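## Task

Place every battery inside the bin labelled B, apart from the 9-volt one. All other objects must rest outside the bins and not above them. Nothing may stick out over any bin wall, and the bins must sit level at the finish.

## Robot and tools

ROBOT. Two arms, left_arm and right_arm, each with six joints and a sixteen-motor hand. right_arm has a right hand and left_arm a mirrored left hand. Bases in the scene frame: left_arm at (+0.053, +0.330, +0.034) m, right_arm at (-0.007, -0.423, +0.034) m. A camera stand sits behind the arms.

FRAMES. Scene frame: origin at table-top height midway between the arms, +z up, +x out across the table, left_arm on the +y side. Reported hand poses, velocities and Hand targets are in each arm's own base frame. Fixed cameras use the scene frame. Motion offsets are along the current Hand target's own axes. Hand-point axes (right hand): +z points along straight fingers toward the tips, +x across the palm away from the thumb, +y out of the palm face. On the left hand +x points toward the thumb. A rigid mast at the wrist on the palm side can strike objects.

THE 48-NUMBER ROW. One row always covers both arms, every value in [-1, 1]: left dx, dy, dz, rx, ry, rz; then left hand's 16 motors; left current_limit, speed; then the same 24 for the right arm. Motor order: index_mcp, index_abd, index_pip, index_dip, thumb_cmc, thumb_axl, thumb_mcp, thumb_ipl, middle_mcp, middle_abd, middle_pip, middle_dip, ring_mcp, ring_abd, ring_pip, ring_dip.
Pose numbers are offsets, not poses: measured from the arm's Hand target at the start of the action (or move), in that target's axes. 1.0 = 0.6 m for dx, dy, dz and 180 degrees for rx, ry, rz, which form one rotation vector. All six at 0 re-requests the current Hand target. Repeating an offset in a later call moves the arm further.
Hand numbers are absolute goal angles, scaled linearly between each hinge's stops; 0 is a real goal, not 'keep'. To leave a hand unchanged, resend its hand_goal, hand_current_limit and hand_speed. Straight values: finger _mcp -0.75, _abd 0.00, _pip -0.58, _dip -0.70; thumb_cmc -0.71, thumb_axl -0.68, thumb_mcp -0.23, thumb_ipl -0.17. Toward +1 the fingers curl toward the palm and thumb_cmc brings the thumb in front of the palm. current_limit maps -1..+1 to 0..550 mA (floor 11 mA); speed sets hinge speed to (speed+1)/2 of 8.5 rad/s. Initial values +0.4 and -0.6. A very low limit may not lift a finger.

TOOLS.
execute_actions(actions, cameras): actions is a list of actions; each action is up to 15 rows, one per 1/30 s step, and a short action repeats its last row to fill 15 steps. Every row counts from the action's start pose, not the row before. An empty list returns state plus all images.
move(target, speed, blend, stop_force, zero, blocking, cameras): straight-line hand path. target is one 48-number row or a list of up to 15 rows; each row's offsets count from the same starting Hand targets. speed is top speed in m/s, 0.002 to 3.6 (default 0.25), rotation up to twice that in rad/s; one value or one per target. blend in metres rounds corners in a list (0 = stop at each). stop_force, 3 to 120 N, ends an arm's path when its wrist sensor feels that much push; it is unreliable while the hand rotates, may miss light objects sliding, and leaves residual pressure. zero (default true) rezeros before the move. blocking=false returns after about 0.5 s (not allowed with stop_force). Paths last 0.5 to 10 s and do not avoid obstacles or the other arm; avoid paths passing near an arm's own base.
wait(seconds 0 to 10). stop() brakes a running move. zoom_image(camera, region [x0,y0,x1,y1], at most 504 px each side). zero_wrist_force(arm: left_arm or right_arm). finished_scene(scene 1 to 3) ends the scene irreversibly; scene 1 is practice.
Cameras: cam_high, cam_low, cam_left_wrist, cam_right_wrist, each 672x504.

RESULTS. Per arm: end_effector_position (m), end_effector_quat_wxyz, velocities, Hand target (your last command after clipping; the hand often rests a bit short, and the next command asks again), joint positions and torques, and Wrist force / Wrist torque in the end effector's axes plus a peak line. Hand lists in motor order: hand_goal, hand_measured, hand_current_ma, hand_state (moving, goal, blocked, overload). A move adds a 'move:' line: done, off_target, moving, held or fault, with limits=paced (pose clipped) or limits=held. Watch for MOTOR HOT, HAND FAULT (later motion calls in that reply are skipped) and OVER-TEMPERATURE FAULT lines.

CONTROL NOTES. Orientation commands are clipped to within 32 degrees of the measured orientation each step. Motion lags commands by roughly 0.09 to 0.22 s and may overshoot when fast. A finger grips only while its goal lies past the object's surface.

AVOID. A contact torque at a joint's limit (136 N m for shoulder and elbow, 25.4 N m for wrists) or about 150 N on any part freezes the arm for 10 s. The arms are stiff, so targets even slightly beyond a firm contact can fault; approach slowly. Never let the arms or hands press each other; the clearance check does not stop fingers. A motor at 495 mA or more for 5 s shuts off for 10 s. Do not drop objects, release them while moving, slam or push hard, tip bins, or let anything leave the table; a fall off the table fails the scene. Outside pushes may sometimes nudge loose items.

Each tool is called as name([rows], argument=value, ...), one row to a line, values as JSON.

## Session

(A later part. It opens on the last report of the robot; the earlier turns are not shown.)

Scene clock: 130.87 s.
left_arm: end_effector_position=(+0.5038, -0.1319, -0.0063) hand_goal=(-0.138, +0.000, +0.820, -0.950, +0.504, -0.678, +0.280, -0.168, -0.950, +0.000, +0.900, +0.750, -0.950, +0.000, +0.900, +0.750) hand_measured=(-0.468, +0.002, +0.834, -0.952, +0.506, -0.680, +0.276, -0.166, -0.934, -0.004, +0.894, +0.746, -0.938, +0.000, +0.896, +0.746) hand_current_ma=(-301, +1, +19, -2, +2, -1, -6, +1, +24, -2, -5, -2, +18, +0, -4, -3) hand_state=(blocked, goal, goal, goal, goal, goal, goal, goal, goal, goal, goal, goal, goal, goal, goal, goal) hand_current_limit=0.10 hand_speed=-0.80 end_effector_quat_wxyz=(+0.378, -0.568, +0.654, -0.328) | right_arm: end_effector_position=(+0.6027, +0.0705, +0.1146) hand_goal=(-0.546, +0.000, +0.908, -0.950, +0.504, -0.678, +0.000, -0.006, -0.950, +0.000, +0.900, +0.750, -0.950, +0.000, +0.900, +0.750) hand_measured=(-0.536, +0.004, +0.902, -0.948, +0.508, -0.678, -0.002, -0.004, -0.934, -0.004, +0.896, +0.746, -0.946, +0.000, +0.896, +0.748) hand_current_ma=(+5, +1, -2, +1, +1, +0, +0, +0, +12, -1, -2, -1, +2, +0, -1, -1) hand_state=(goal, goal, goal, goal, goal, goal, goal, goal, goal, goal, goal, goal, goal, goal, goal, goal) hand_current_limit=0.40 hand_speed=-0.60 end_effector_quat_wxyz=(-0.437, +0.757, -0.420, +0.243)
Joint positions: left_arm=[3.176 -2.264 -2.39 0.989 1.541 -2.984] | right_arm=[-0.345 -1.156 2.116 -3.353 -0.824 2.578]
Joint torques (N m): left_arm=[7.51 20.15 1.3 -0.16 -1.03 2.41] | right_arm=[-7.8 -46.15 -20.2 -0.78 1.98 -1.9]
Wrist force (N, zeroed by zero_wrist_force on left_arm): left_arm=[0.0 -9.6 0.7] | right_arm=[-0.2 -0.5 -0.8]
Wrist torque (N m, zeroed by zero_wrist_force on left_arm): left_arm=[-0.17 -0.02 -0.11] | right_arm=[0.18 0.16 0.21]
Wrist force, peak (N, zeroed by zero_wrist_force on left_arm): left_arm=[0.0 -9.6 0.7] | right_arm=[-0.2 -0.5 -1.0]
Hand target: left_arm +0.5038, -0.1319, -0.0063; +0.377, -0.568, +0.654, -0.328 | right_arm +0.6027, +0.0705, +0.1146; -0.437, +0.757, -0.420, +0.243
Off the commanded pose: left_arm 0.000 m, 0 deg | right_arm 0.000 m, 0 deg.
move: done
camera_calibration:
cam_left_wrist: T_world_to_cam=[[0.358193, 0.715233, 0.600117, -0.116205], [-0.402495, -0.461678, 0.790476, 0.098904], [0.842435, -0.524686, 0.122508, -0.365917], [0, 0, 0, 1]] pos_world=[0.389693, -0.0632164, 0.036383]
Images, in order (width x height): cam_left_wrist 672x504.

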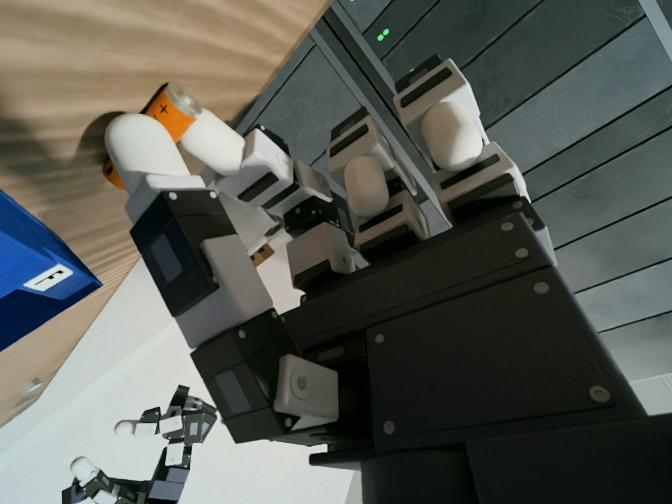

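move(target=[-0.016,-0.1143,-0.0667,0,0,0,-0.137,0,0.82,-0.949,0.504,-0.678,0.28,-0.168,-0.95,0,0.9,0.75,-0.95,0,0.9,0.75,0.1,-0.8,0,0,0,0,0,0,-0.545,0,0.908,-0.949,0.504,-0.678,0,-0.005,-0.95,0,0.9,0.75,-0.95,0,0.9,0.75,0.4,-0.6], speed=0.08, cameras=["cam_high","cam_low","cam_left_wrist"])

zoom_image(camera="cam_low", region=[260, 130, 400, 280])

Scene clock: 133.10 s.
left_arm: end_effector_position=(+0.5038, -0.1320, +0.0736) hand_goal=(-0.138, +0.000, +0.820, -0.950, +0.504, -0.678, +0.280, -0.168, -0.950, +0.000, +0.900, +0.750, -0.950, +0.000, +0.900, +0.750) hand_measured=(-0.362, +0.002, +0.790, -0.968, +0.500, -0.682, +0.240, -0.192, -0.936, -0.004, +0.894, +0.746, -0.938, +0.000, +0.896, +0.746) hand_current_ma=(-303, +1, -58, -27, -4, -4, -122, -60, +24, -2, -5, -2, +18, +0, -4, -3) hand_state=(blocked, goal, blocked, goal, goal, goal, blocked, blocked, goal, goal, goal, goal, goal, goal, goal, goal) hand_current_limit=0.10 hand_speed=-0.80 end_effector_quat_wxyz=(+0.377, -0.568, +0.654, -0.328) | right_arm: end_effector_position=(+0.6027, +0.0705, +0.1146) hand_goal=(-0.546, +0.000, +0.908, -0.950, +0.504, -0.678, +0.000, -0.006, -0.950, +0.000, +0.900, +0.750, -0.950, +0.000, +0.900, +0.750) hand_measured=(-0.536, +0.004, +0.902, -0.948, +0.508, -0.678, -0.002, -0.004, -0.934, -0.004, +0.896, +0.746, -0.946, +0.000, +0.896, +0.748) hand_current_ma=(+5, +1, -2, +1, +1, +0, +0, +0, +12, -1, -2, -1, +2, +0, -1, -1) hand_state=(goal, goal, goal, goal, goal, goal, goal, goal, goal, goal, goal, goal, goal, goal, goal, goal) hand_current_limit=0.40 hand_speed=-0.60 end_effector_quat_wxyz=(-0.437, +0.757, -0.420, +0.243)
Joint positions: left_arm=[3.176 -1.99 -2.408 0.733 1.541 -2.984] | right_arm=[-0.345 -1.156 2.116 -3.353 -0.824 2.578]
Joint torques (N m): left_arm=[-0.72 37.03 14.61 0.54 1.39 0.62] | right_arm=[-8.02 -46.16 -20.13 -0.83 1.96 -1.93]
Wrist force (N, zeroed by zero_wrist_force on left_arm): left_arm=[-0.1 0.1 0.1] | right_arm=[-0.2 -0.1 -0.7]
Wrist torque (N m, zeroed by zero_wrist_force on left_arm): left_arm=[0.00 0.01 0.00] | right_arm=[0.23 0.14 0.23]
Wrist force, peak (N, zeroed by zero_wrist_force on left_arm): left_arm=[-0.1 -9.9 0.8] | right_arm=[-0.2 -0.4 -0.9]
Hand target: left_arm +0.5038, -0.1319, +0.0736; +0.377, -0.568, +0.654, -0.328 | right_arm +0.6027, +0.0705, +0.1146; -0.437, +0.757, -0.420, +0.243
Off the commanded pose: left_arm 0.000 m, 0 deg | right_arm 0.000 m, 0 deg.
move: done
camera_calibration:
cam_left_wrist: T_world_to_cam=[[0.358262, 0.715309, 0.599985, -0.164089], [-0.402434, -0.461559, 0.790576, 0.0356708], [0.842434, -0.524688, 0.122506, -0.375758], [0, 0, 0, 1]] pos_world=[0.389693, -0.0633169, 0.116283]
Images, in order (width x height): cam_high 672x504, cam_low 672x504, cam_left_wrist 672x504.

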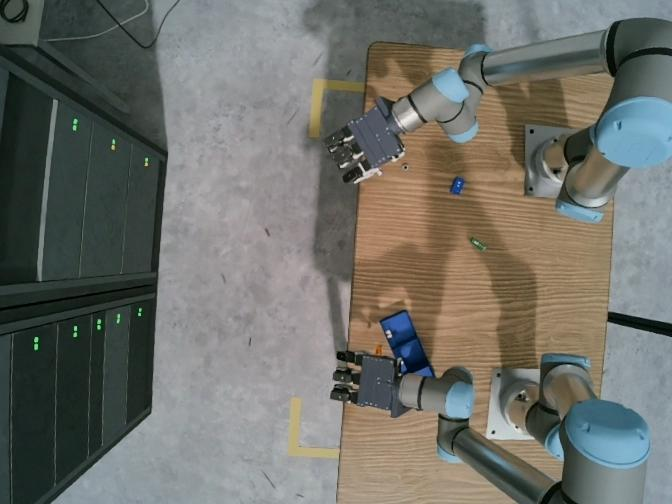

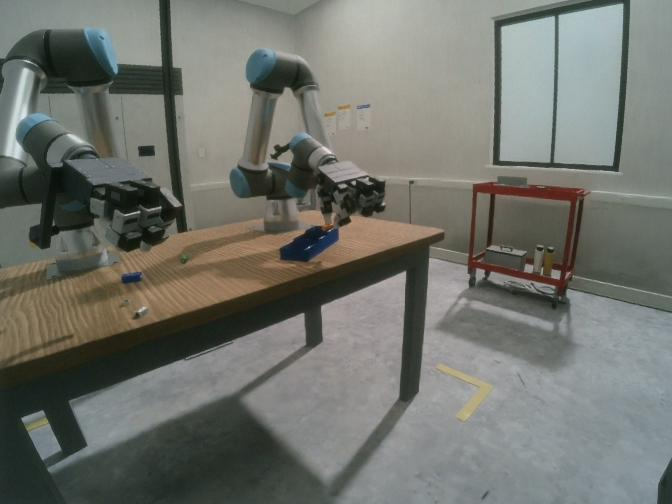

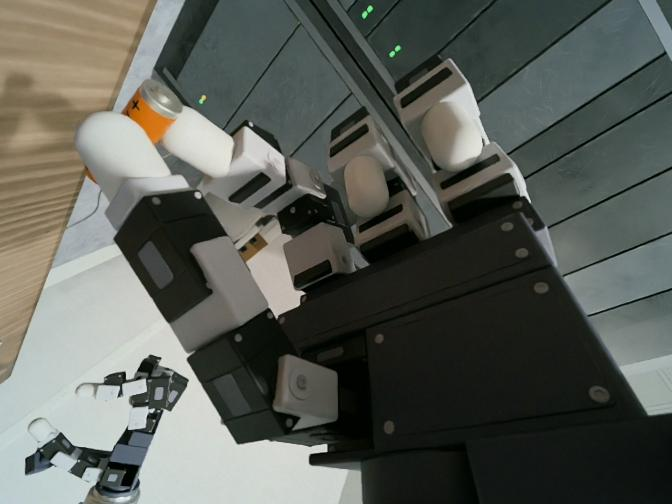

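Scaled by 3.360.

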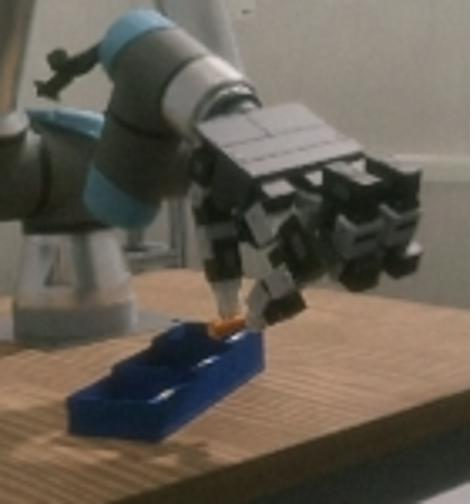

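move(target=[0,0,0,0,0,0,-0.137,0,0.82,-0.949,0.504,-0.678,0.28,-0.168,-0.95,0,0.9,0.75,-0.95,0,0.9,0.75,0.1,-0.8,-0.6058,0.02,0.0343,-0.3301,-0.0552,-0.0957,-0.545,0,0.908,-0.949,0.504,-0.678,0,-0.005,-0.95,0,0.9,0.75,-0.95,0,0.9,0.75,0.4,-0.6], speed=0.25, cameras=["cam_low","cam_right_wrist"])

Scene clock: 137.63 s.
left_arm: end_effector_position=(+0.5038, -0.1319, +0.0736) hand_goal=(-0.138, +0.000, +0.820, -0.950, +0.504, -0.678, +0.280, -0.168, -0.950, +0.000, +0.900, +0.750, -0.950, +0.000, +0.900, +0.750) hand_measured=(-0.362, +0.002, +0.790, -0.968, +0.500, -0.682, +0.240, -0.192, -0.936, -0.004, +0.894, +0.746, -0.938, +0.000, +0.896, +0.746) hand_current_ma=(-303, +1, -58, -27, -4, -4, -122, -60, +24, -2, -5, -2, +18, +0, -4, -3) hand_state=(blocked, goal, blocked, goal, goal, goal, blocked, blocked, goal, goal, goal, goal, goal, goal, goal, goal) hand_current_limit=0.10 hand_speed=-0.80 end_effector_quat_wxyz=(+0.377, -0.568, +0.654, -0.328) | right_arm: end_effector_position=(+0.4205, +0.3853, +0.0938) hand_goal=(-0.546, +0.000, +0.908, -0.950, +0.504, -0.678, +0.000, -0.006, -0.950, +0.000, +0.900, +0.750, -0.950, +0.000, +0.900, +0.750) hand_measured=(-0.546, +0.004, +0.902, -0.948, +0.506, -0.678, +0.002, -0.004, -0.946, -0.004, +0.896, +0.748, -0.946, +0.000, +0.896, +0.748) hand_current_ma=(+0, +1, -2, +1, +0, +0, +0, +0, +2, -1, -2, -1, +2, +0, -1, -1) hand_state=(goal, goal, goal, goal, goal, goal, goal, goal, goal, goal, goal, goal, goal, goal, goal, goal) hand_current_limit=0.40 hand_speed=-0.60 end_effector_quat_wxyz=(+0.000, +0.942, -0.334, +0.000)
Joint positions: left_arm=[3.176 -1.99 -2.408 0.732 1.541 -2.984] | right_arm=[0.523 -1.05 1.607 -2.129 -1.571 2.775]
Joint torques (N m): left_arm=[6.6 36.3 14.25 0.57 1.45 1.68] | right_arm=[6.59 -29.06 -25.5 -0.61 -1.51 1.7]
Wrist force (N, zeroed by zero_wrist_force on left_arm): left_arm=[0.1 0.5 0.2] | right_arm=[0.1 -0.1 0.0]
Wrist torque (N m, zeroed by zero_wrist_force on left_arm): left_arm=[0.04 -0.01 0.01] | right_arm=[0.07 -0.07 -0.04]
Wrist force, peak (N, zeroed by zero_wrist_force on left_arm): left_arm=[0.0 0.5 0.4] | right_arm=[0.8 -0.1 -1.1]
Hand target: left_arm +0.5038, -0.1319, +0.0736; +0.377, -0.568, +0.654, -0.328 | right_arm +0.4205, +0.3853, +0.0938; +0.000, +0.942, -0.334, +0.000
Off the commanded pose: left_arm 0.000 m, 0 deg | right_arm 0.000 m, 0 deg.
move: done
camera_calibration:
cam_right_wrist: T_world_to_cam=[[-0.99999, 0.00142622, -0.00427139, 0.456297], [-0.00224416, 0.664518, 0.747269, -0.37647], [0.00390418, 0.747271, -0.664508, -0.101845], [0, 0, 0, 1]] pos_world=[0.455845, 0.325626, 0.215596]
Images, in order (width x height): cam_low 672x504, cam_right_wrist 672x504.

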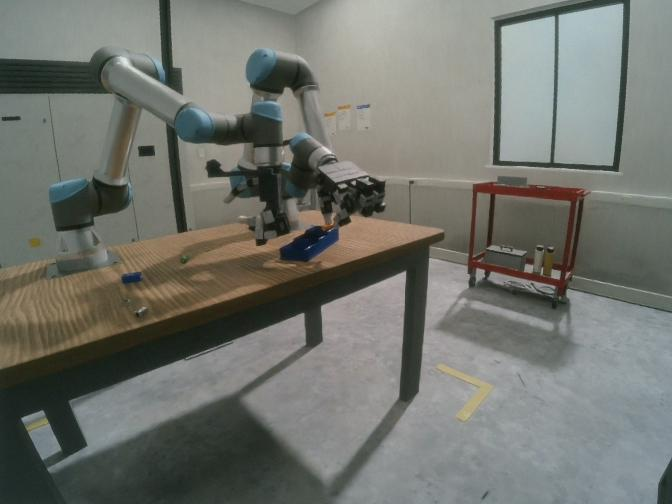

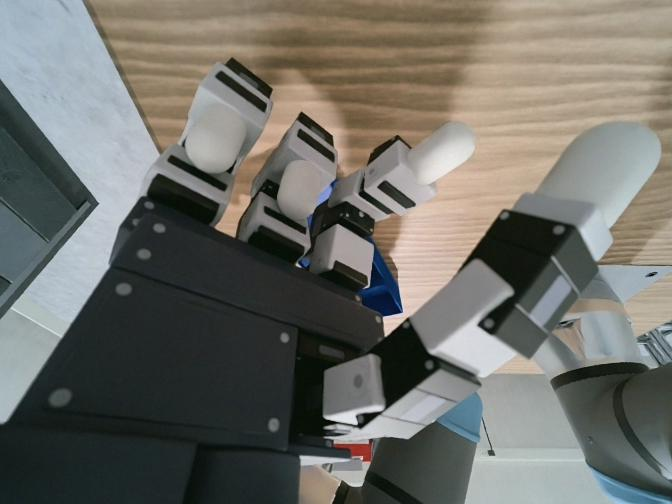

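execute_actions(actions=[])

Scene clock: 141.67 s.
left_arm: end_effector_position=(+0.5038, -0.1319, +0.0736) hand_goal=(-0.138, +0.000, +0.820, -0.950, +0.504, -0.678, +0.280, -0.168, -0.950, +0.000, +0.900, +0.750, -0.950, +0.000, +0.900, +0.750) hand_measured=(-0.362, +0.002, +0.790, -0.968, +0.500, -0.682, +0.240, -0.192, -0.936, -0.004, +0.894, +0.746, -0.938, +0.000, +0.896, +0.746) hand_current_ma=(-302, +1, -58, -27, -4, -4, -122, -60, +24, -2, -5, -2, +18, +0, -4, -3) hand_state=(blocked, goal, blocked, goal, goal, goal, blocked, blocked, goal, goal, goal, goal, goal, goal, goal, goal) hand_current_limit=0.10 hand_speed=-0.80 end_effector_quat_wxyz=(+0.377, -0.568, +0.654, -0.328) | right_arm: end_effector_position=(+0.4205, +0.3853, +0.0938) hand_goal=(-0.546, +0.000, +0.908, -0.950, +0.504, -0.678, +0.000, -0.006, -0.950, +0.000, +0.900, +0.750, -0.950, +0.000, +0.900, +0.750) hand_measured=(-0.546, +0.004, +0.902, -0.948, +0.506, -0.678, +0.002, -0.004, -0.946, -0.004, +0.896, +0.748, -0.946, +0.000, +0.896, +0.748) hand_current_ma=(+0, +1, -2, +1, +0, +0, +0, +0, +2, -1, -2, -1, +2, +0, -1, -1) hand_state=(goal, goal, goal, goal, goal, goal, goal, goal, goal, goal, goal, goal, goal, goal, goal, goal) hand_current_limit=0.40 hand_speed=-0.60 end_effector_quat_wxyz=(+0.000, +0.942, -0.334, +0.000)
Joint positions: left_arm=[3.176 -1.99 -2.408 0.732 1.541 -2.984] | right_arm=[0.523 -1.05 1.607 -2.129 -1.571 2.775]
Joint velocities: within noise
Joint torques (N m): left_arm=[7.26 34.72 15.46 0.67 1.56 1.67] | right_arm=[7.26 -29.89 -25.76 -0.51 -1.42 1.74]
Wrist force (N, zeroed by zero_wrist_force on left_arm): left_arm=[-0.2 0.2 0.2] | right_arm=[0.3 -0.2 -0.2]
Wrist torque (N m, zeroed by zero_wrist_force on left_arm): left_arm=[0.01 0.03 -0.01] | right_arm=[0.07 -0.08 -0.03]
Wrist force, peak (N, zeroed by zero_wrist_force on left_arm): left_arm=[-0.1 0.7 0.3] | right_arm=[0.1 -0.4 -0.2]
Hand target: left_arm +0.5038, -0.1319, +0.0736; +0.377, -0.568, +0.654, -0.328 | right_arm +0.4205, +0.3853, +0.0938; +0.000, +0.942, -0.334, +0.000
Off the commanded pose: left_arm 0.000 m, 0 deg | right_arm 0.000 m, 0 deg.
camera_calibration:
cam_left_wrist: T_world_to_cam=[[0.358283, 0.715245, 0.600049, -0.164109], [-0.402394, -0.461651, 0.790543, 0.035653], [0.842445, -0.524694, 0.122408, -0.37575], [0, 0, 0, 1]] pos_world=[0.389693, -0.0633165, 0.116283]
cam_right_wrist: T_world_to_cam=[[-0.99999, 0.00141521, -0.00413047, 0.456271], [-0.00214591, 0.664567, 0.747226, -0.376521], [0.00380245, 0.747228, -0.664557, -0.101775], [0, 0, 0, 1]] pos_world=[0.455846, 0.325627, 0.215596]

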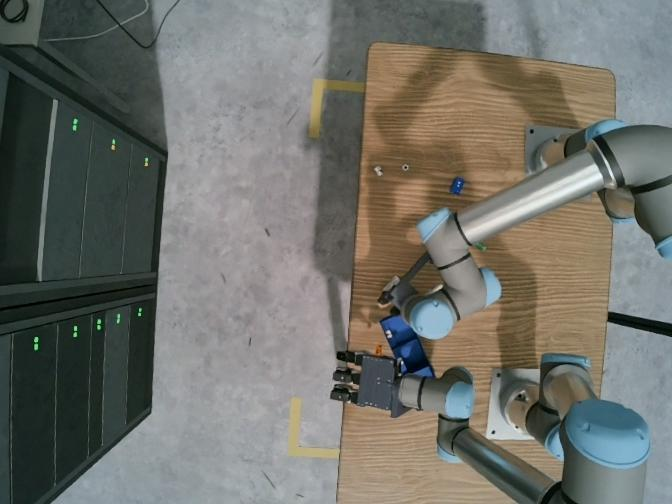

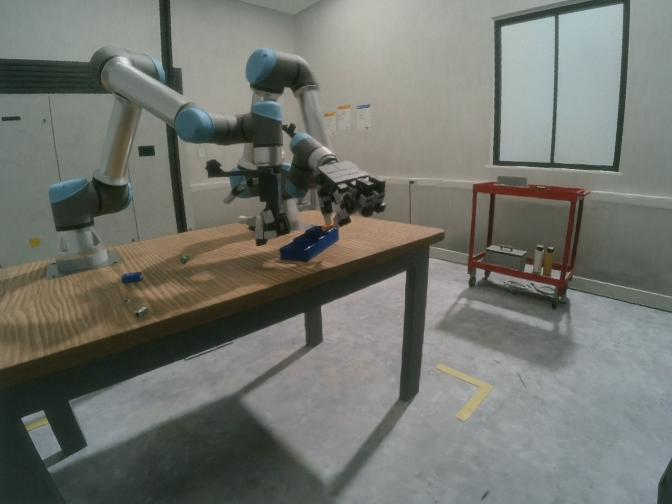

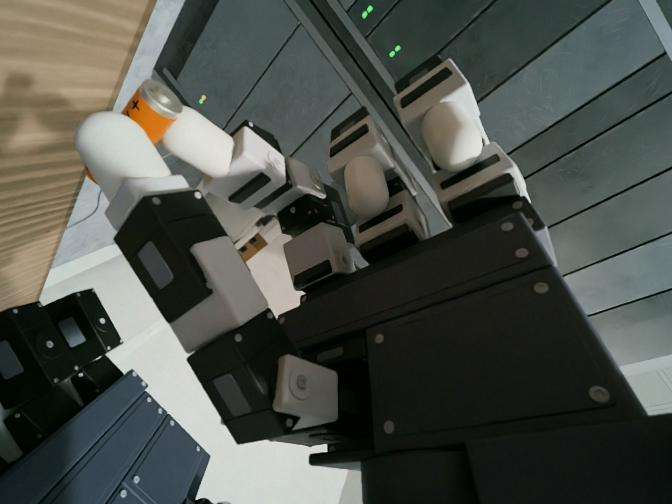

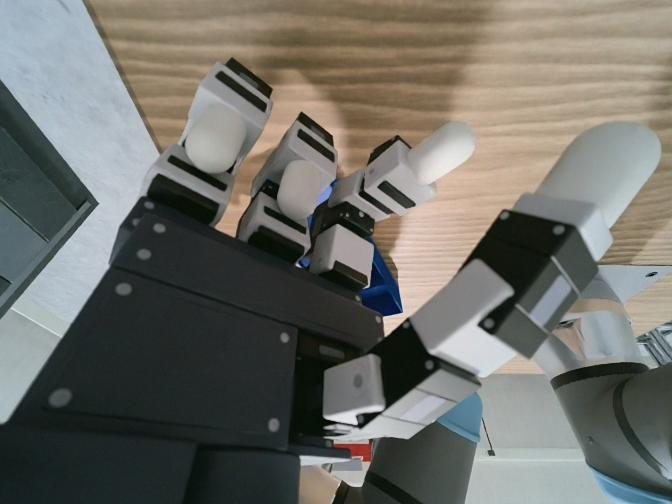

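zoom_image(camera="cam_low", region=[240, 200, 380, 280])

zoom_image(camera="cam_high", region=[360, 300, 460, 400])

Scaled by 3.600.

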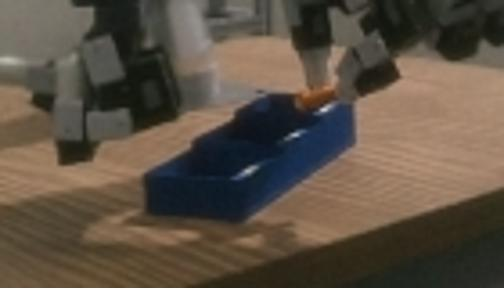

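Scaled by 5.040.

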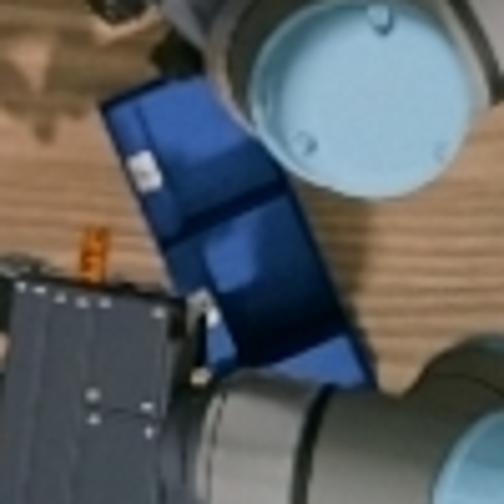

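zoom_image(camera="cam_high", region=[374, 320, 404, 350])

Scaled by 16.800.

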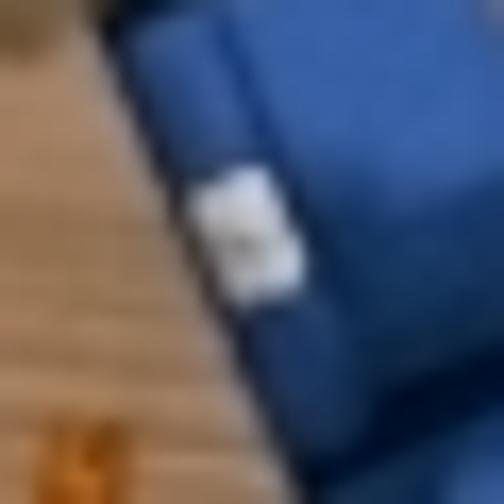

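move(target=[0.078,-0.0207,-0.1365,-0.3327,0.0233,-0.0403,-0.137,0,0.82,-0.949,0.504,-0.678,0.28,-0.168,-0.95,0,0.9,0.75,-0.95,0,0.9,0.75,0.1,-0.8, 0.157,0.194,0,0,0,0,-0.545,0,0.908,-0.949,0.504,-0.678,0,-0.005,-0.95,0,0.9,0.75,-0.95,0,0.9,0.75,0.4,-0.6], cameras=["cam_left_wrist","cam_high"])

Scene clock: 150.00 s.
left_arm: end_effector_position=(+0.4357, -0.1800, +0.1196) hand_goal=(-0.138, +0.000, +0.820, -0.950, +0.504, -0.678, +0.280, -0.168, -0.950, +0.000, +0.900, +0.750, -0.950, +0.000, +0.900, +0.750) hand_measured=(-0.362, +0.002, +0.790, -0.968, +0.498, -0.682, +0.240, -0.192, -0.946, -0.004, +0.894, +0.748, -0.946, +0.000, +0.896, +0.748) hand_current_ma=(-302, +1, -58, -27, -5, -4, -122, -61, +4, -2, -5, -2, +5, +0, -4, -2) hand_state=(blocked, goal, blocked, goal, goal, goal, blocked, blocked, goal, goal, goal, goal, goal, goal, goal, goal) hand_current_limit=0.10 hand_speed=-0.80 end_effector_quat_wxyz=(+0.000, +0.707, -0.707, +0.000) | right_arm: end_effector_position=(+0.4203, +0.2356, +0.0939) hand_goal=(-0.546, +0.000, +0.908, -0.950, +0.504, -0.678, +0.000, -0.006, -0.950, +0.000, +0.900, +0.750, -0.950, +0.000, +0.900, +0.750) hand_measured=(-0.546, +0.004, +0.902, -0.948, +0.506, -0.678, +0.002, -0.004, -0.946, -0.004, +0.896, +0.748, -0.946, +0.000, +0.896, +0.748) hand_current_ma=(+0, +1, -2, +1, +0, +0, +1, +0, +1, -1, -2, -1, +1, +0, -1, -1) hand_state=(goal, goal, goal, goal, goal, goal, goal, goal, goal, goal, goal, goal, goal, goal, goal, goal) hand_current_limit=0.40 hand_speed=-0.60 end_effector_quat_wxyz=(+0.000, +0.942, -0.334, +0.000)
Joint positions: left_arm=[3.096 -1.824 -1.928 -0.96 1.571 -3.187] | right_arm=[0.293 -1.228 1.884 -2.228 -1.571 2.545]
Joint torques (N m): left_arm=[-9.33 19.57 24.75 0.33 -1.77 -2.42] | right_arm=[-8.02 -47.08 -11.92 -4.05 1.25 -1.99]
Wrist force (N, zeroed by zero_wrist_force on left_arm): left_arm=[0.4 -1.8 1.0] | right_arm=[0.0 -0.1 -0.1]
Wrist torque (N m, zeroed by zero_wrist_force on left_arm): left_arm=[-0.10 -0.14 0.07] | right_arm=[0.07 -0.05 0.06]
Wrist force, peak (N, zeroed by zero_wrist_force on left_arm): left_arm=[0.4 -1.9 1.7] | right_arm=[-0.3 -0.7 0.1]
Hand target: left_arm +0.4357, -0.1800, +0.1196; +0.000, +0.707, -0.707, +0.000 | right_arm +0.4203, +0.2355, +0.0939; +0.000, +0.942, -0.334, +0.000
Off the commanded pose: left_arm 0.000 m, 0 deg | right_arm 0.000 m, 0 deg.
move: done
camera_calibration:
cam_left_wrist: T_world_to_cam=[[0.592154, 0.805766, -0.00973401, -0.145609], [0.542859, -0.38996, 0.743798, -0.443594], [0.595531, -0.445727, -0.668333, -0.132901], [0, 0, 0, 1]] pos_world=[0.406178, -0.114894, 0.239705]
Images, in order (width x height): cam_high 672x504, cam_left_wrist 672x504.

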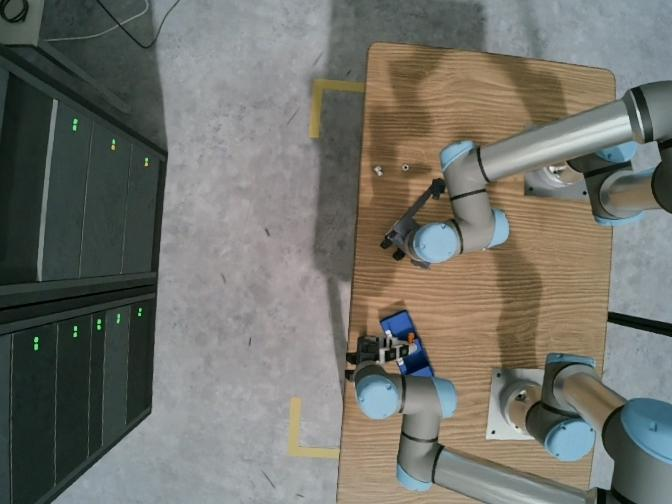

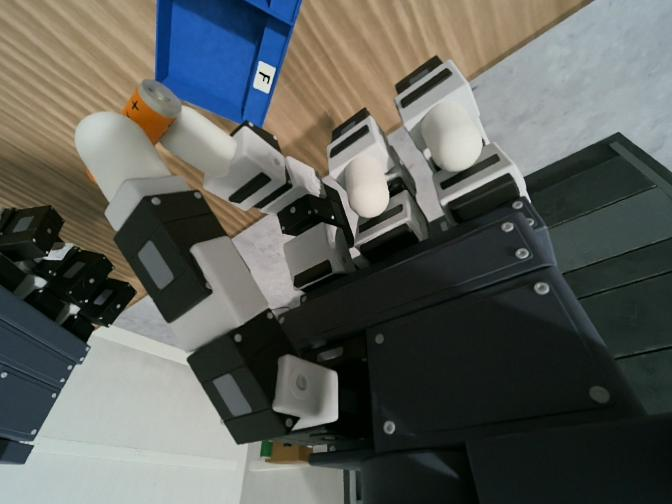

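move(target=[-0.133,0.083,-0.05,0,0,0,-0.137,0,0.82,-0.949,0.504,-0.678,0.28,-0.168,-0.95,0,0.9,0.75,-0.95,0,0.9,0.75,0.1,-0.8, 0,0,0,0,0,0,-0.545,0,0.908,-0.949,0.504,-0.678,0,-0.005,-0.95,0,0.9,0.75,-0.95,0,0.9,0.75,0.4,-0.6], cameras=["cam_left_wrist","cam_high"])

Scene clock: 151.70 s.
left_arm: end_effector_position=(+0.3860, -0.1003, +0.1496) hand_goal=(-0.138, +0.000, +0.820, -0.950, +0.504, -0.678, +0.280, -0.168, -0.950, +0.000, +0.900, +0.750, -0.950, +0.000, +0.900, +0.750) hand_measured=(-0.362, +0.002, +0.790, -0.968, +0.498, -0.682, +0.240, -0.192, -0.946, -0.002, +0.894, +0.748, -0.946, +0.000, +0.896, +0.748) hand_current_ma=(-302, +1, -58, -27, -6, -5, -122, -61, +3, -2, -5, -2, +3, +0, -4, -2) hand_state=(blocked, goal, blocked, goal, goal, goal, blocked, blocked, goal, goal, goal, goal, goal, goal, goal, goal) hand_current_limit=0.10 hand_speed=-0.80 end_effector_quat_wxyz=(+0.000, +0.707, -0.707, +0.000) | right_arm: end_effector_position=(+0.4203, +0.2355, +0.0939) hand_goal=(-0.546, +0.000, +0.908, -0.950, +0.504, -0.678, +0.000, -0.006, -0.950, +0.000, +0.900, +0.750, -0.950, +0.000, +0.900, +0.750) hand_measured=(-0.546, +0.004, +0.902, -0.948, +0.506, -0.678, +0.002, -0.004, -0.946, -0.004, +0.896, +0.748, -0.946, +0.000, +0.896, +0.748) hand_current_ma=(+0, +1, -2, +1, +0, +0, +1, +0, +1, -1, -2, -1, +1, +0, -1, -1) hand_state=(goal, goal, goal, goal, goal, goal, goal, goal, goal, goal, goal, goal, goal, goal, goal, goal) hand_current_limit=0.40 hand_speed=-0.60 end_effector_quat_wxyz=(+0.000, +0.942, -0.334, +0.000)
Joint positions: left_arm=[3.261 -1.632 -2.068 -1.013 1.571 -3.022] | right_arm=[0.293 -1.228 1.884 -2.228 -1.571 2.545]
Joint torques (N m): left_arm=[9.15 31.95 10.23 0.17 -1.73 2.52] | right_arm=[-7.91 -47.21 -11.3 -4.08 1.24 -2.1]
Wrist force (N, zeroed by zero_wrist_force on left_arm): left_arm=[0.5 -2.2 1.4] | right_arm=[-0.1 -0.1 0.0]
Wrist torque (N m, zeroed by zero_wrist_force on left_arm): left_arm=[-0.17 -0.14 -0.06] | right_arm=[0.06 -0.04 0.05]
Wrist force, peak (N, zeroed by zero_wrist_force on left_arm): left_arm=[1.7 -2.8 1.8] | right_arm=[0.2 -0.6 -0.4]
Hand target: left_arm +0.3859, -0.1002, +0.1496; +0.000, +0.707, -0.707, +0.000 | right_arm +0.4203, +0.2355, +0.0939; +0.000, +0.942, -0.334, +0.000
Off the commanded pose: left_arm 0.000 m, 0 deg | right_arm 0.000 m, 0 deg.
move: done
camera_calibration:
cam_left_wrist: T_world_to_cam=[[0.59219, 0.805739, -0.00977157, -0.18011], [0.542935, -0.390019, 0.743712, -0.407854], [0.595427, -0.445724, -0.668429, -0.0476648], [0, 0, 0, 1]] pos_world=[0.356478, -0.0351942, 0.269706]
Images, in order (width x height): cam_high 672x504, cam_left_wrist 672x504.

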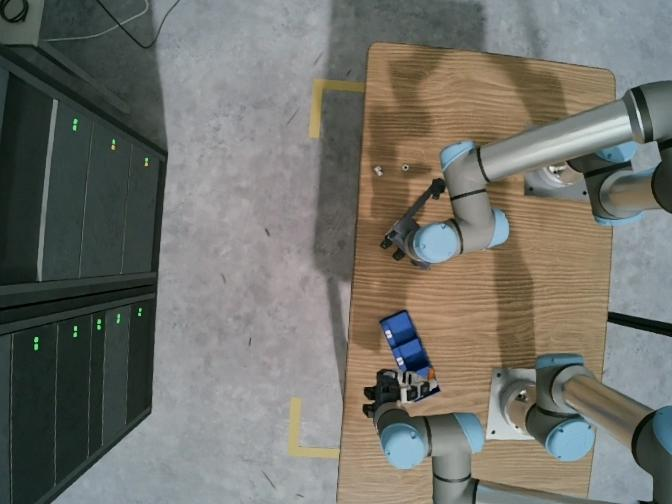

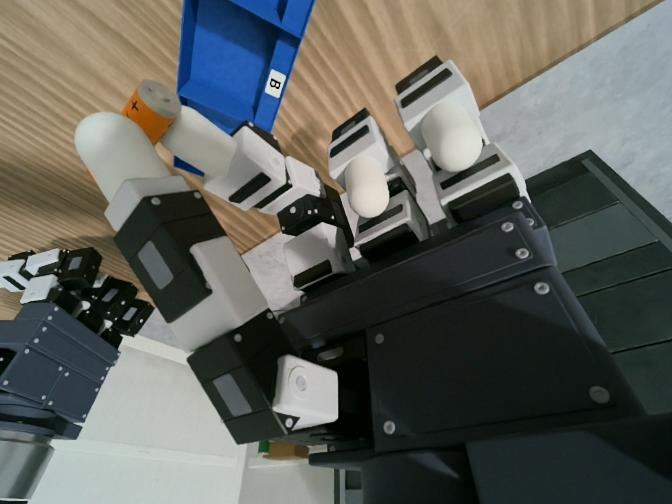

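zoom_image(camera="cam_left_wrist", region=[140, 0, 360, 170])

zoom_image(camera="cam_high", region=[360, 300, 460, 400])

Scaled by 2.291.

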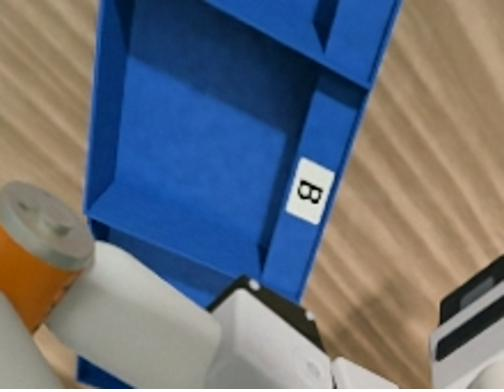

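Scaled by 5.040.

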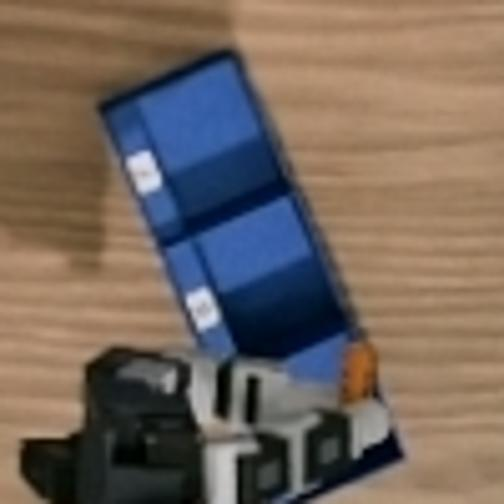

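move(target=[0.0345,0.019,0.116,0.3178,-0.1057,-0.1048,-0.137,0,0.82,-0.949,0.504,-0.678,0.28,-0.168,-0.95,0,0.9,0.75,-0.95,0,0.9,0.75,0.1,-0.8, 0,0,0,0,0,0,-0.545,0,0.908,-0.949,0.504,-0.678,0,-0.005,-0.95,0,0.9,0.75,-0.95,0,0.9,0.75,0.4,-0.6], cameras=["cam_left_wrist","cam_high"])

Scene clock: 162.37 s.
left_arm: end_effector_position=(+0.3745, -0.1209, +0.0800) hand_goal=(-0.138, +0.000, +0.820, -0.950, +0.504, -0.678, +0.280, -0.168, -0.950, +0.000, +0.900, +0.750, -0.950, +0.000, +0.900, +0.750) hand_measured=(-0.362, +0.002, +0.790, -0.968, +0.498, -0.682, +0.240, -0.192, -0.946, -0.002, +0.894, +0.748, -0.946, +0.000, +0.896, +0.748) hand_current_ma=(-302, +1, -58, -27, -6, -5, -122, -61, +4, -2, -5, -2, +4, +0, -4, -2) hand_state=(blocked, goal, blocked, goal, goal, goal, blocked, blocked, goal, goal, goal, goal, goal, goal, goal, goal) hand_current_limit=0.10 hand_speed=-0.80 end_effector_quat_wxyz=(-0.447, +0.713, -0.492, +0.224) | right_arm: end_effector_position=(+0.4203, +0.2355, +0.0939) hand_goal=(-0.546, +0.000, +0.908, -0.950, +0.504, -0.678, +0.000, -0.006, -0.950, +0.000, +0.900, +0.750, -0.950, +0.000, +0.900, +0.750) hand_measured=(-0.546, +0.004, +0.902, -0.948, +0.506, -0.678, +0.002, -0.004, -0.946, -0.004, +0.896, +0.748, -0.946, +0.000, +0.896, +0.748) hand_current_ma=(+0, +1, -2, +1, +0, +0, +1, +0, +1, -1, -2, -1, +1, +0, -1, -1) hand_state=(goal, goal, goal, goal, goal, goal, goal, goal, goal, goal, goal, goal, goal, goal, goal, goal) hand_current_limit=0.40 hand_speed=-0.60 end_effector_quat_wxyz=(+0.000, +0.942, -0.334, +0.000)
Joint positions: left_arm=[2.931 -1.841 -2.631 0.678 2.173 -3.41] | right_arm=[0.293 -1.228 1.884 -2.228 -1.571 2.545]
Joint torques (N m): left_arm=[-9.07 8.02 -0.33 4.42 2.26 2.49] | right_arm=[-8.1 -47.91 -11.55 -3.79 1.18 -2.01]
Wrist force (N, zeroed by zero_wrist_force on left_arm): left_arm=[0.2 0.2 0.0] | right_arm=[0.1 -0.2 -0.1]
Wrist torque (N m, zeroed by zero_wrist_force on left_arm): left_arm=[0.02 -0.03 0.00] | right_arm=[0.07 -0.07 0.07]
Wrist force, peak (N, zeroed by zero_wrist_force on left_arm): left_arm=[0.7 -2.3 1.3] | right_arm=[0.1 -0.5 -0.4]
Hand target: left_arm +0.3745, -0.1209, +0.0800; -0.447, +0.713, -0.492, +0.224 | right_arm +0.4203, +0.2355, +0.0939; +0.000, +0.942, -0.334, +0.000
Off the commanded pose: left_arm 0.000 m, 0 deg | right_arm 0.000 m, 0 deg.
move: done
camera_calibration:
cam_left_wrist: T_world_to_cam=[[-0.0307099, 0.799555, 0.599807, 0.0263568], [-0.130375, -0.598167, 0.790695, -0.134744], [0.990989, -0.0539174, 0.122611, -0.260586], [0, 0, 0, 1]] pos_world=[0.241481, -0.115723, 0.122683]
Images, in order (width x height): cam_high 672x504, cam_left_wrist 672x504.

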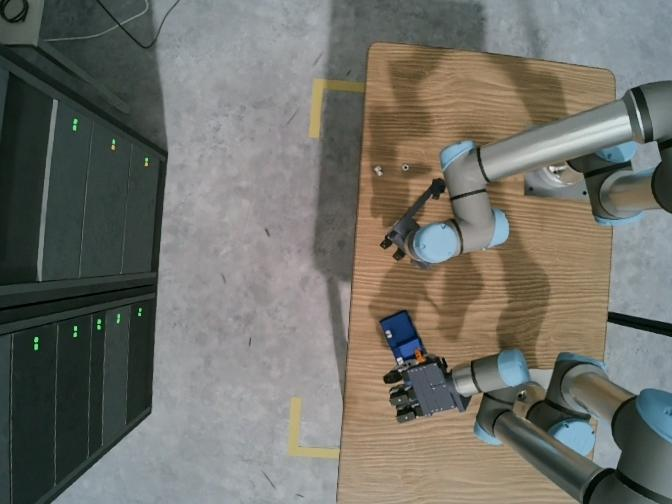

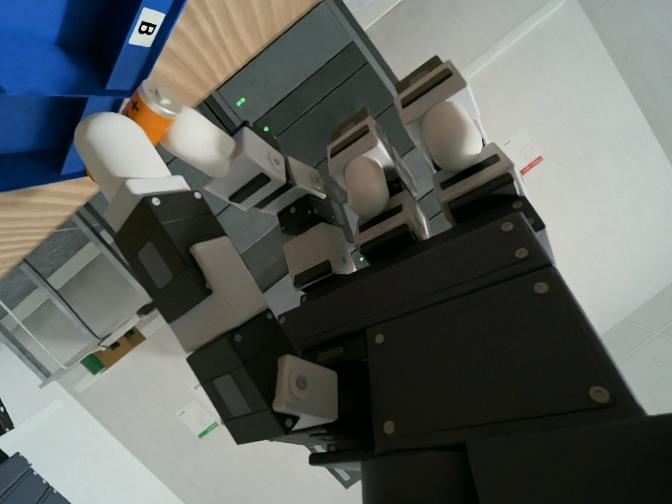

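zoom_image(camera="cam_high", region=[370, 300, 470, 400])

zoom_image(camera="cam_left_wrist", region=[0, 0, 250, 220])

Scaled by 5.040.

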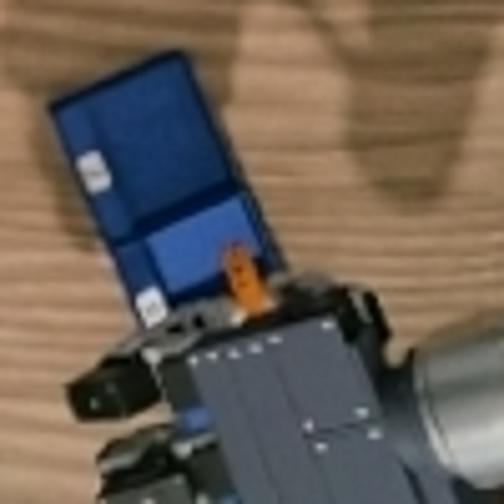

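Scaled by 2.016.

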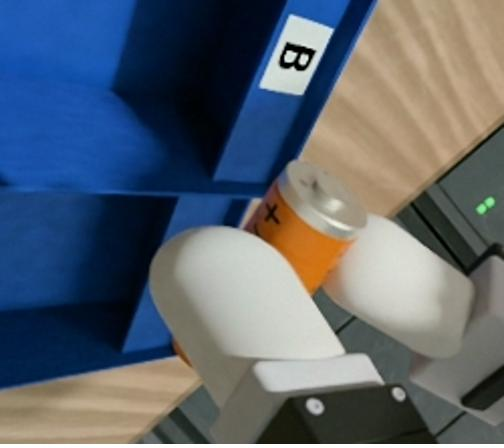

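move(target=[0.0178,0.1264,0.0737,0,0,0,-0.137,0,0.82,-0.949,0.504,-0.678,0.28,-0.168,-0.95,0,0.9,0.75,-0.95,0,0.9,0.75,0.1,-0.8, 0,0,0,0,0,0,-0.545,0,0.908,-0.949,0.504,-0.678,0,-0.005,-0.95,0,0.9,0.75,-0.95,0,0.9,0.75,0.4,-0.6], cameras=["cam_left_wrist","cam_low"], speed=0.06, stop_force=4)

Scene clock: 167.17 s.
left_arm: end_effector_position=(+0.3744, -0.1209, +0.0174) hand_goal=(-0.138, +0.000, +0.820, -0.950, +0.504, -0.678, +0.280, -0.168, -0.950, +0.000, +0.900, +0.750, -0.950, +0.000, +0.900, +0.750) hand_measured=(-0.358, +0.000, +0.796, -0.982, +0.498, -0.684, +0.240, -0.192, -0.944, -0.002, +0.894, +0.748, -0.944, +0.000, +0.896, +0.748) hand_current_ma=(-302, +0, -43, -62, -8, -6, -125, -65, +5, -2, -5, -2, +5, +0, -4, -2) hand_state=(blocked, goal, blocked, blocked, goal, goal, blocked, blocked, goal, goal, goal, goal, goal, goal, goal, goal) hand_current_limit=0.10 hand_speed=-0.80 end_effector_quat_wxyz=(-0.447, +0.713, -0.492, +0.223) | right_arm: end_effector_position=(+0.4203, +0.2355, +0.0939) hand_goal=(-0.546, +0.000, +0.908, -0.950, +0.504, -0.678, +0.000, -0.006, -0.950, +0.000, +0.900, +0.750, -0.950, +0.000, +0.900, +0.750) hand_measured=(-0.546, +0.004, +0.902, -0.948, +0.506, -0.678, +0.002, -0.004, -0.946, -0.004, +0.896, +0.748, -0.946, +0.000, +0.896, +0.748) hand_current_ma=(+0, +1, -2, +1, +0, +0, +1, +0, +1, -1, -2, -1, +1, +0, -1, -1) hand_state=(goal, goal, goal, goal, goal, goal, goal, goal, goal, goal, goal, goal, goal, goal, goal, goal) hand_current_limit=0.40 hand_speed=-0.60 end_effector_quat_wxyz=(+0.000, +0.942, -0.334, +0.000)
Joint positions: left_arm=[2.931 -2.14 -2.629 0.974 2.174 -3.411] | right_arm=[0.293 -1.228 1.884 -2.228 -1.571 2.545]
Joint torques (N m): left_arm=[1.47 34.23 -7.48 0.26 -1 1.09] | right_arm=[-7.52 -47.12 -12.12 -3.72 1.24 -2.06]
Wrist force (N, zeroed by zero_wrist_force on left_arm): left_arm=[0.3 -0.9 -0.8] | right_arm=[0.1 -0.3 -0.2]
Wrist torque (N m, zeroed by zero_wrist_force on left_arm): left_arm=[0.08 -0.01 0.11] | right_arm=[0.06 -0.07 0.06]
Wrist force, peak (N, zeroed by zero_wrist_force on left_arm): left_arm=[-4.4 -25.6 -8.0] | right_arm=[0.1 -0.4 -0.4]
Hand target: left_arm +0.3744, -0.1209, +0.0174; -0.447, +0.713, -0.492, +0.223 (not the last commanded pose) | right_arm +0.4203, +0.2355, +0.0939; +0.000, +0.942, -0.334, +0.000
Off the commanded pose: left_arm 0.026 m, 0 deg | right_arm 0.000 m, 0 deg.
move: contact (left_arm)
camera_calibration:
cam_left_wrist: T_world_to_cam=[[-0.0305256, 0.799627, 0.59972, 0.0638107], [-0.128997, -0.598134, 0.790946, -0.0856854], [0.991175, -0.0532181, 0.121408, -0.252712], [0, 0, 0, 1]] pos_world=[0.241376, -0.115725, 0.0601852]
Images, in order (width x height): cam_low 672x504, cam_left_wrist 672x504.

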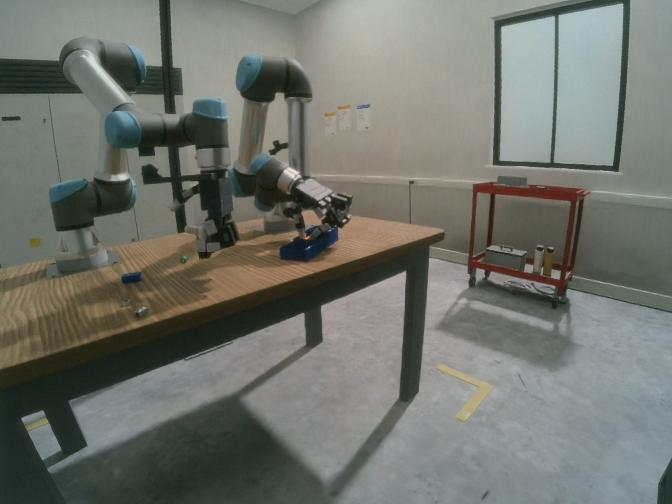

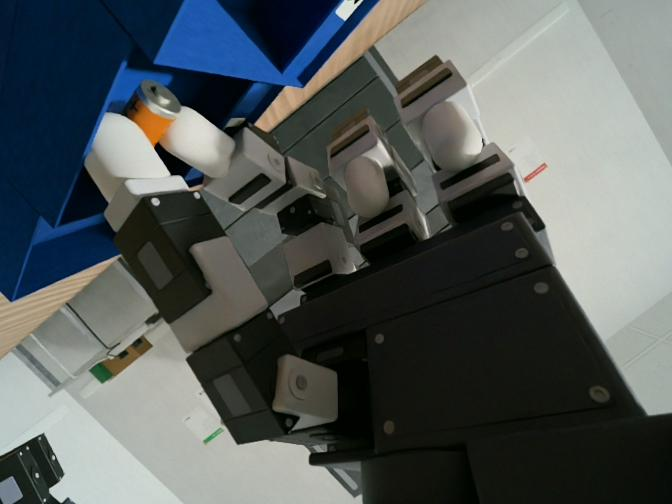

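zoom_image(camera="cam_left_wrist", region=[0, 0, 300, 300])

zoom_image(camera="cam_low", region=[270, 190, 370, 270])

Scaled by 1.680.

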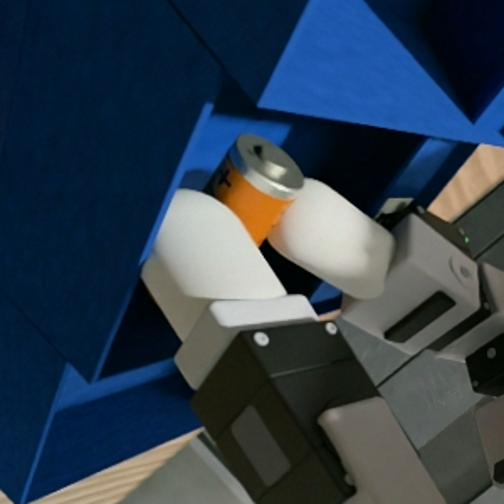

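Scaled by 5.040.

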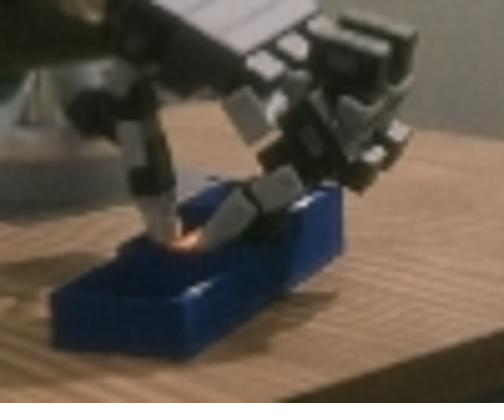

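move([
  [-0.0146,-0.1038,-0.0605,0,0,0,-0.137,0,0.82,-0.949,0.504,-0.678,0.28,-0.168,-0.95,0,0.9,0.75,-0.95,0,0.9,0.75,0.1,-0.8, 0,0,0,0,0,0,-0.545,0,0.908,-0.949,0.504,-0.678,0,-0.005,-0.95,0,0.9,0.75,-0.95,0,0.9,0.75,0.4,-0.6],
  [0.0485,-0.107,-0.0702,0.0561,0.3993,0.2328,-0.137,0,0.82,-0.949,0.504,-0.678,0.28,-0.168,-0.95,0,0.9,0.75,-0.95,0,0.9,0.75,0.1,-0.8, 0,0,0,0,0,0,-0.545,0,0.908,-0.949,0.504,-0.678,0,-0.005,-0.95,0,0.9,0.75,-0.95,0,0.9,0.75,0.4,-0.6],
], cameras=["cam_left_wrist","cam_high"], speed=[0.15,0.3], blend=0.02)

Scene clock: 185.97 s.
left_arm: end_effector_position=(+0.3868, -0.1572, +0.0900) hand_goal=(-0.138, +0.000, +0.820, -0.950, +0.504, -0.678, +0.280, -0.168, -0.950, +0.000, +0.900, +0.750, -0.950, +0.000, +0.900, +0.750) hand_measured=(-0.354, +0.000, +0.790, -0.982, +0.498, -0.684, +0.240, -0.192, -0.944, -0.002, +0.894, +0.748, -0.944, +0.000, +0.896, +0.748) hand_current_ma=(-303, +0, -57, -62, -8, -6, -125, -65, +5, -2, -5, -2, +5, +0, -4, -2) hand_state=(blocked, goal, blocked, blocked, goal, goal, blocked, blocked, goal, goal, goal, goal, goal, goal, goal, goal) hand_current_limit=0.10 hand_speed=-0.80 end_effector_quat_wxyz=(+0.183, -0.203, +0.842, -0.465) | right_arm: end_effector_position=(+0.4203, +0.2355, +0.0939) hand_goal=(-0.546, +0.000, +0.908, -0.950, +0.504, -0.678, +0.000, -0.006, -0.950, +0.000, +0.900, +0.750, -0.950, +0.000, +0.900, +0.750) hand_measured=(-0.546, +0.004, +0.902, -0.948, +0.506, -0.678, +0.002, -0.004, -0.946, -0.004, +0.896, +0.748, -0.946, +0.000, +0.896, +0.748) hand_current_ma=(+0, +1, -2, +1, +0, +0, +1, +0, +1, -1, -2, -1, +1, +0, -1, -1) hand_state=(goal, goal, goal, goal, goal, goal, goal, goal, goal, goal, goal, goal, goal, goal, goal, goal) hand_current_limit=0.40 hand_speed=-0.60 end_effector_quat_wxyz=(+0.000, +0.942, -0.334, +0.000)
Joint positions: left_arm=[3.512 -1.567 -2.649 -0.105 0.572 -1.888] | right_arm=[0.293 -1.228 1.884 -2.228 -1.571 2.545]
Joint torques (N m): left_arm=[1.99 21.05 17.41 0.6 -2.93 2.34] | right_arm=[-7.54 -47.4 -11.68 -3.55 1.19 -1.96]
Wrist force (N, zeroed by zero_wrist_force on left_arm): left_arm=[0.2 0.4 0.2] | right_arm=[-0.1 -0.1 -0.1]
Wrist torque (N m, zeroed by zero_wrist_force on left_arm): left_arm=[0.01 -0.02 0.01] | right_arm=[0.08 -0.05 0.05]
Wrist force, peak (N, zeroed by zero_wrist_force on left_arm): left_arm=[0.2 1.6 0.4] | right_arm=[-0.2 -0.2 -0.6]
Hand target: left_arm +0.3868, -0.1572, +0.0900; +0.183, -0.203, +0.842, -0.465 | right_arm +0.4203, +0.2355, +0.0939; +0.000, +0.942, -0.334, +0.000
Off the commanded pose: left_arm 0.000 m, 0 deg | right_arm 0.000 m, 0 deg.
move: done
camera_calibration:
cam_left_wrist: T_world_to_cam=[[0.792429, 0.117328, 0.598573, -0.375715], [-0.607557, 0.064742, 0.791633, 0.126026], [0.0541278, -0.990981, 0.122587, -0.0608299], [0, 0, 0, 1]] pos_world=[0.377588, -0.0243585, 0.132584]
Images, in order (width x height): cam_high 672x504, cam_left_wrist 672x504.

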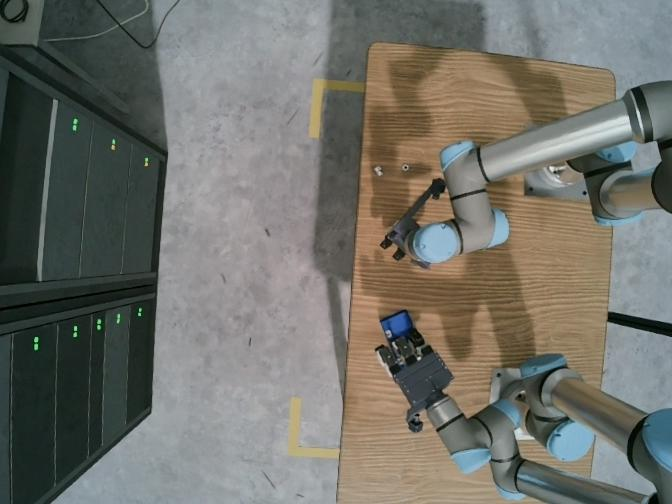

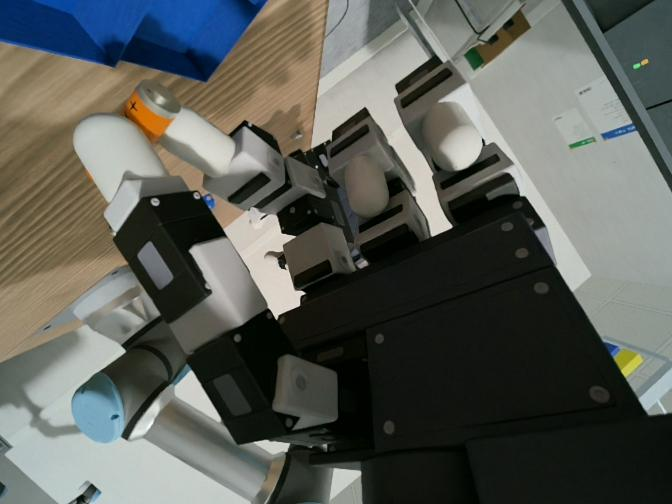

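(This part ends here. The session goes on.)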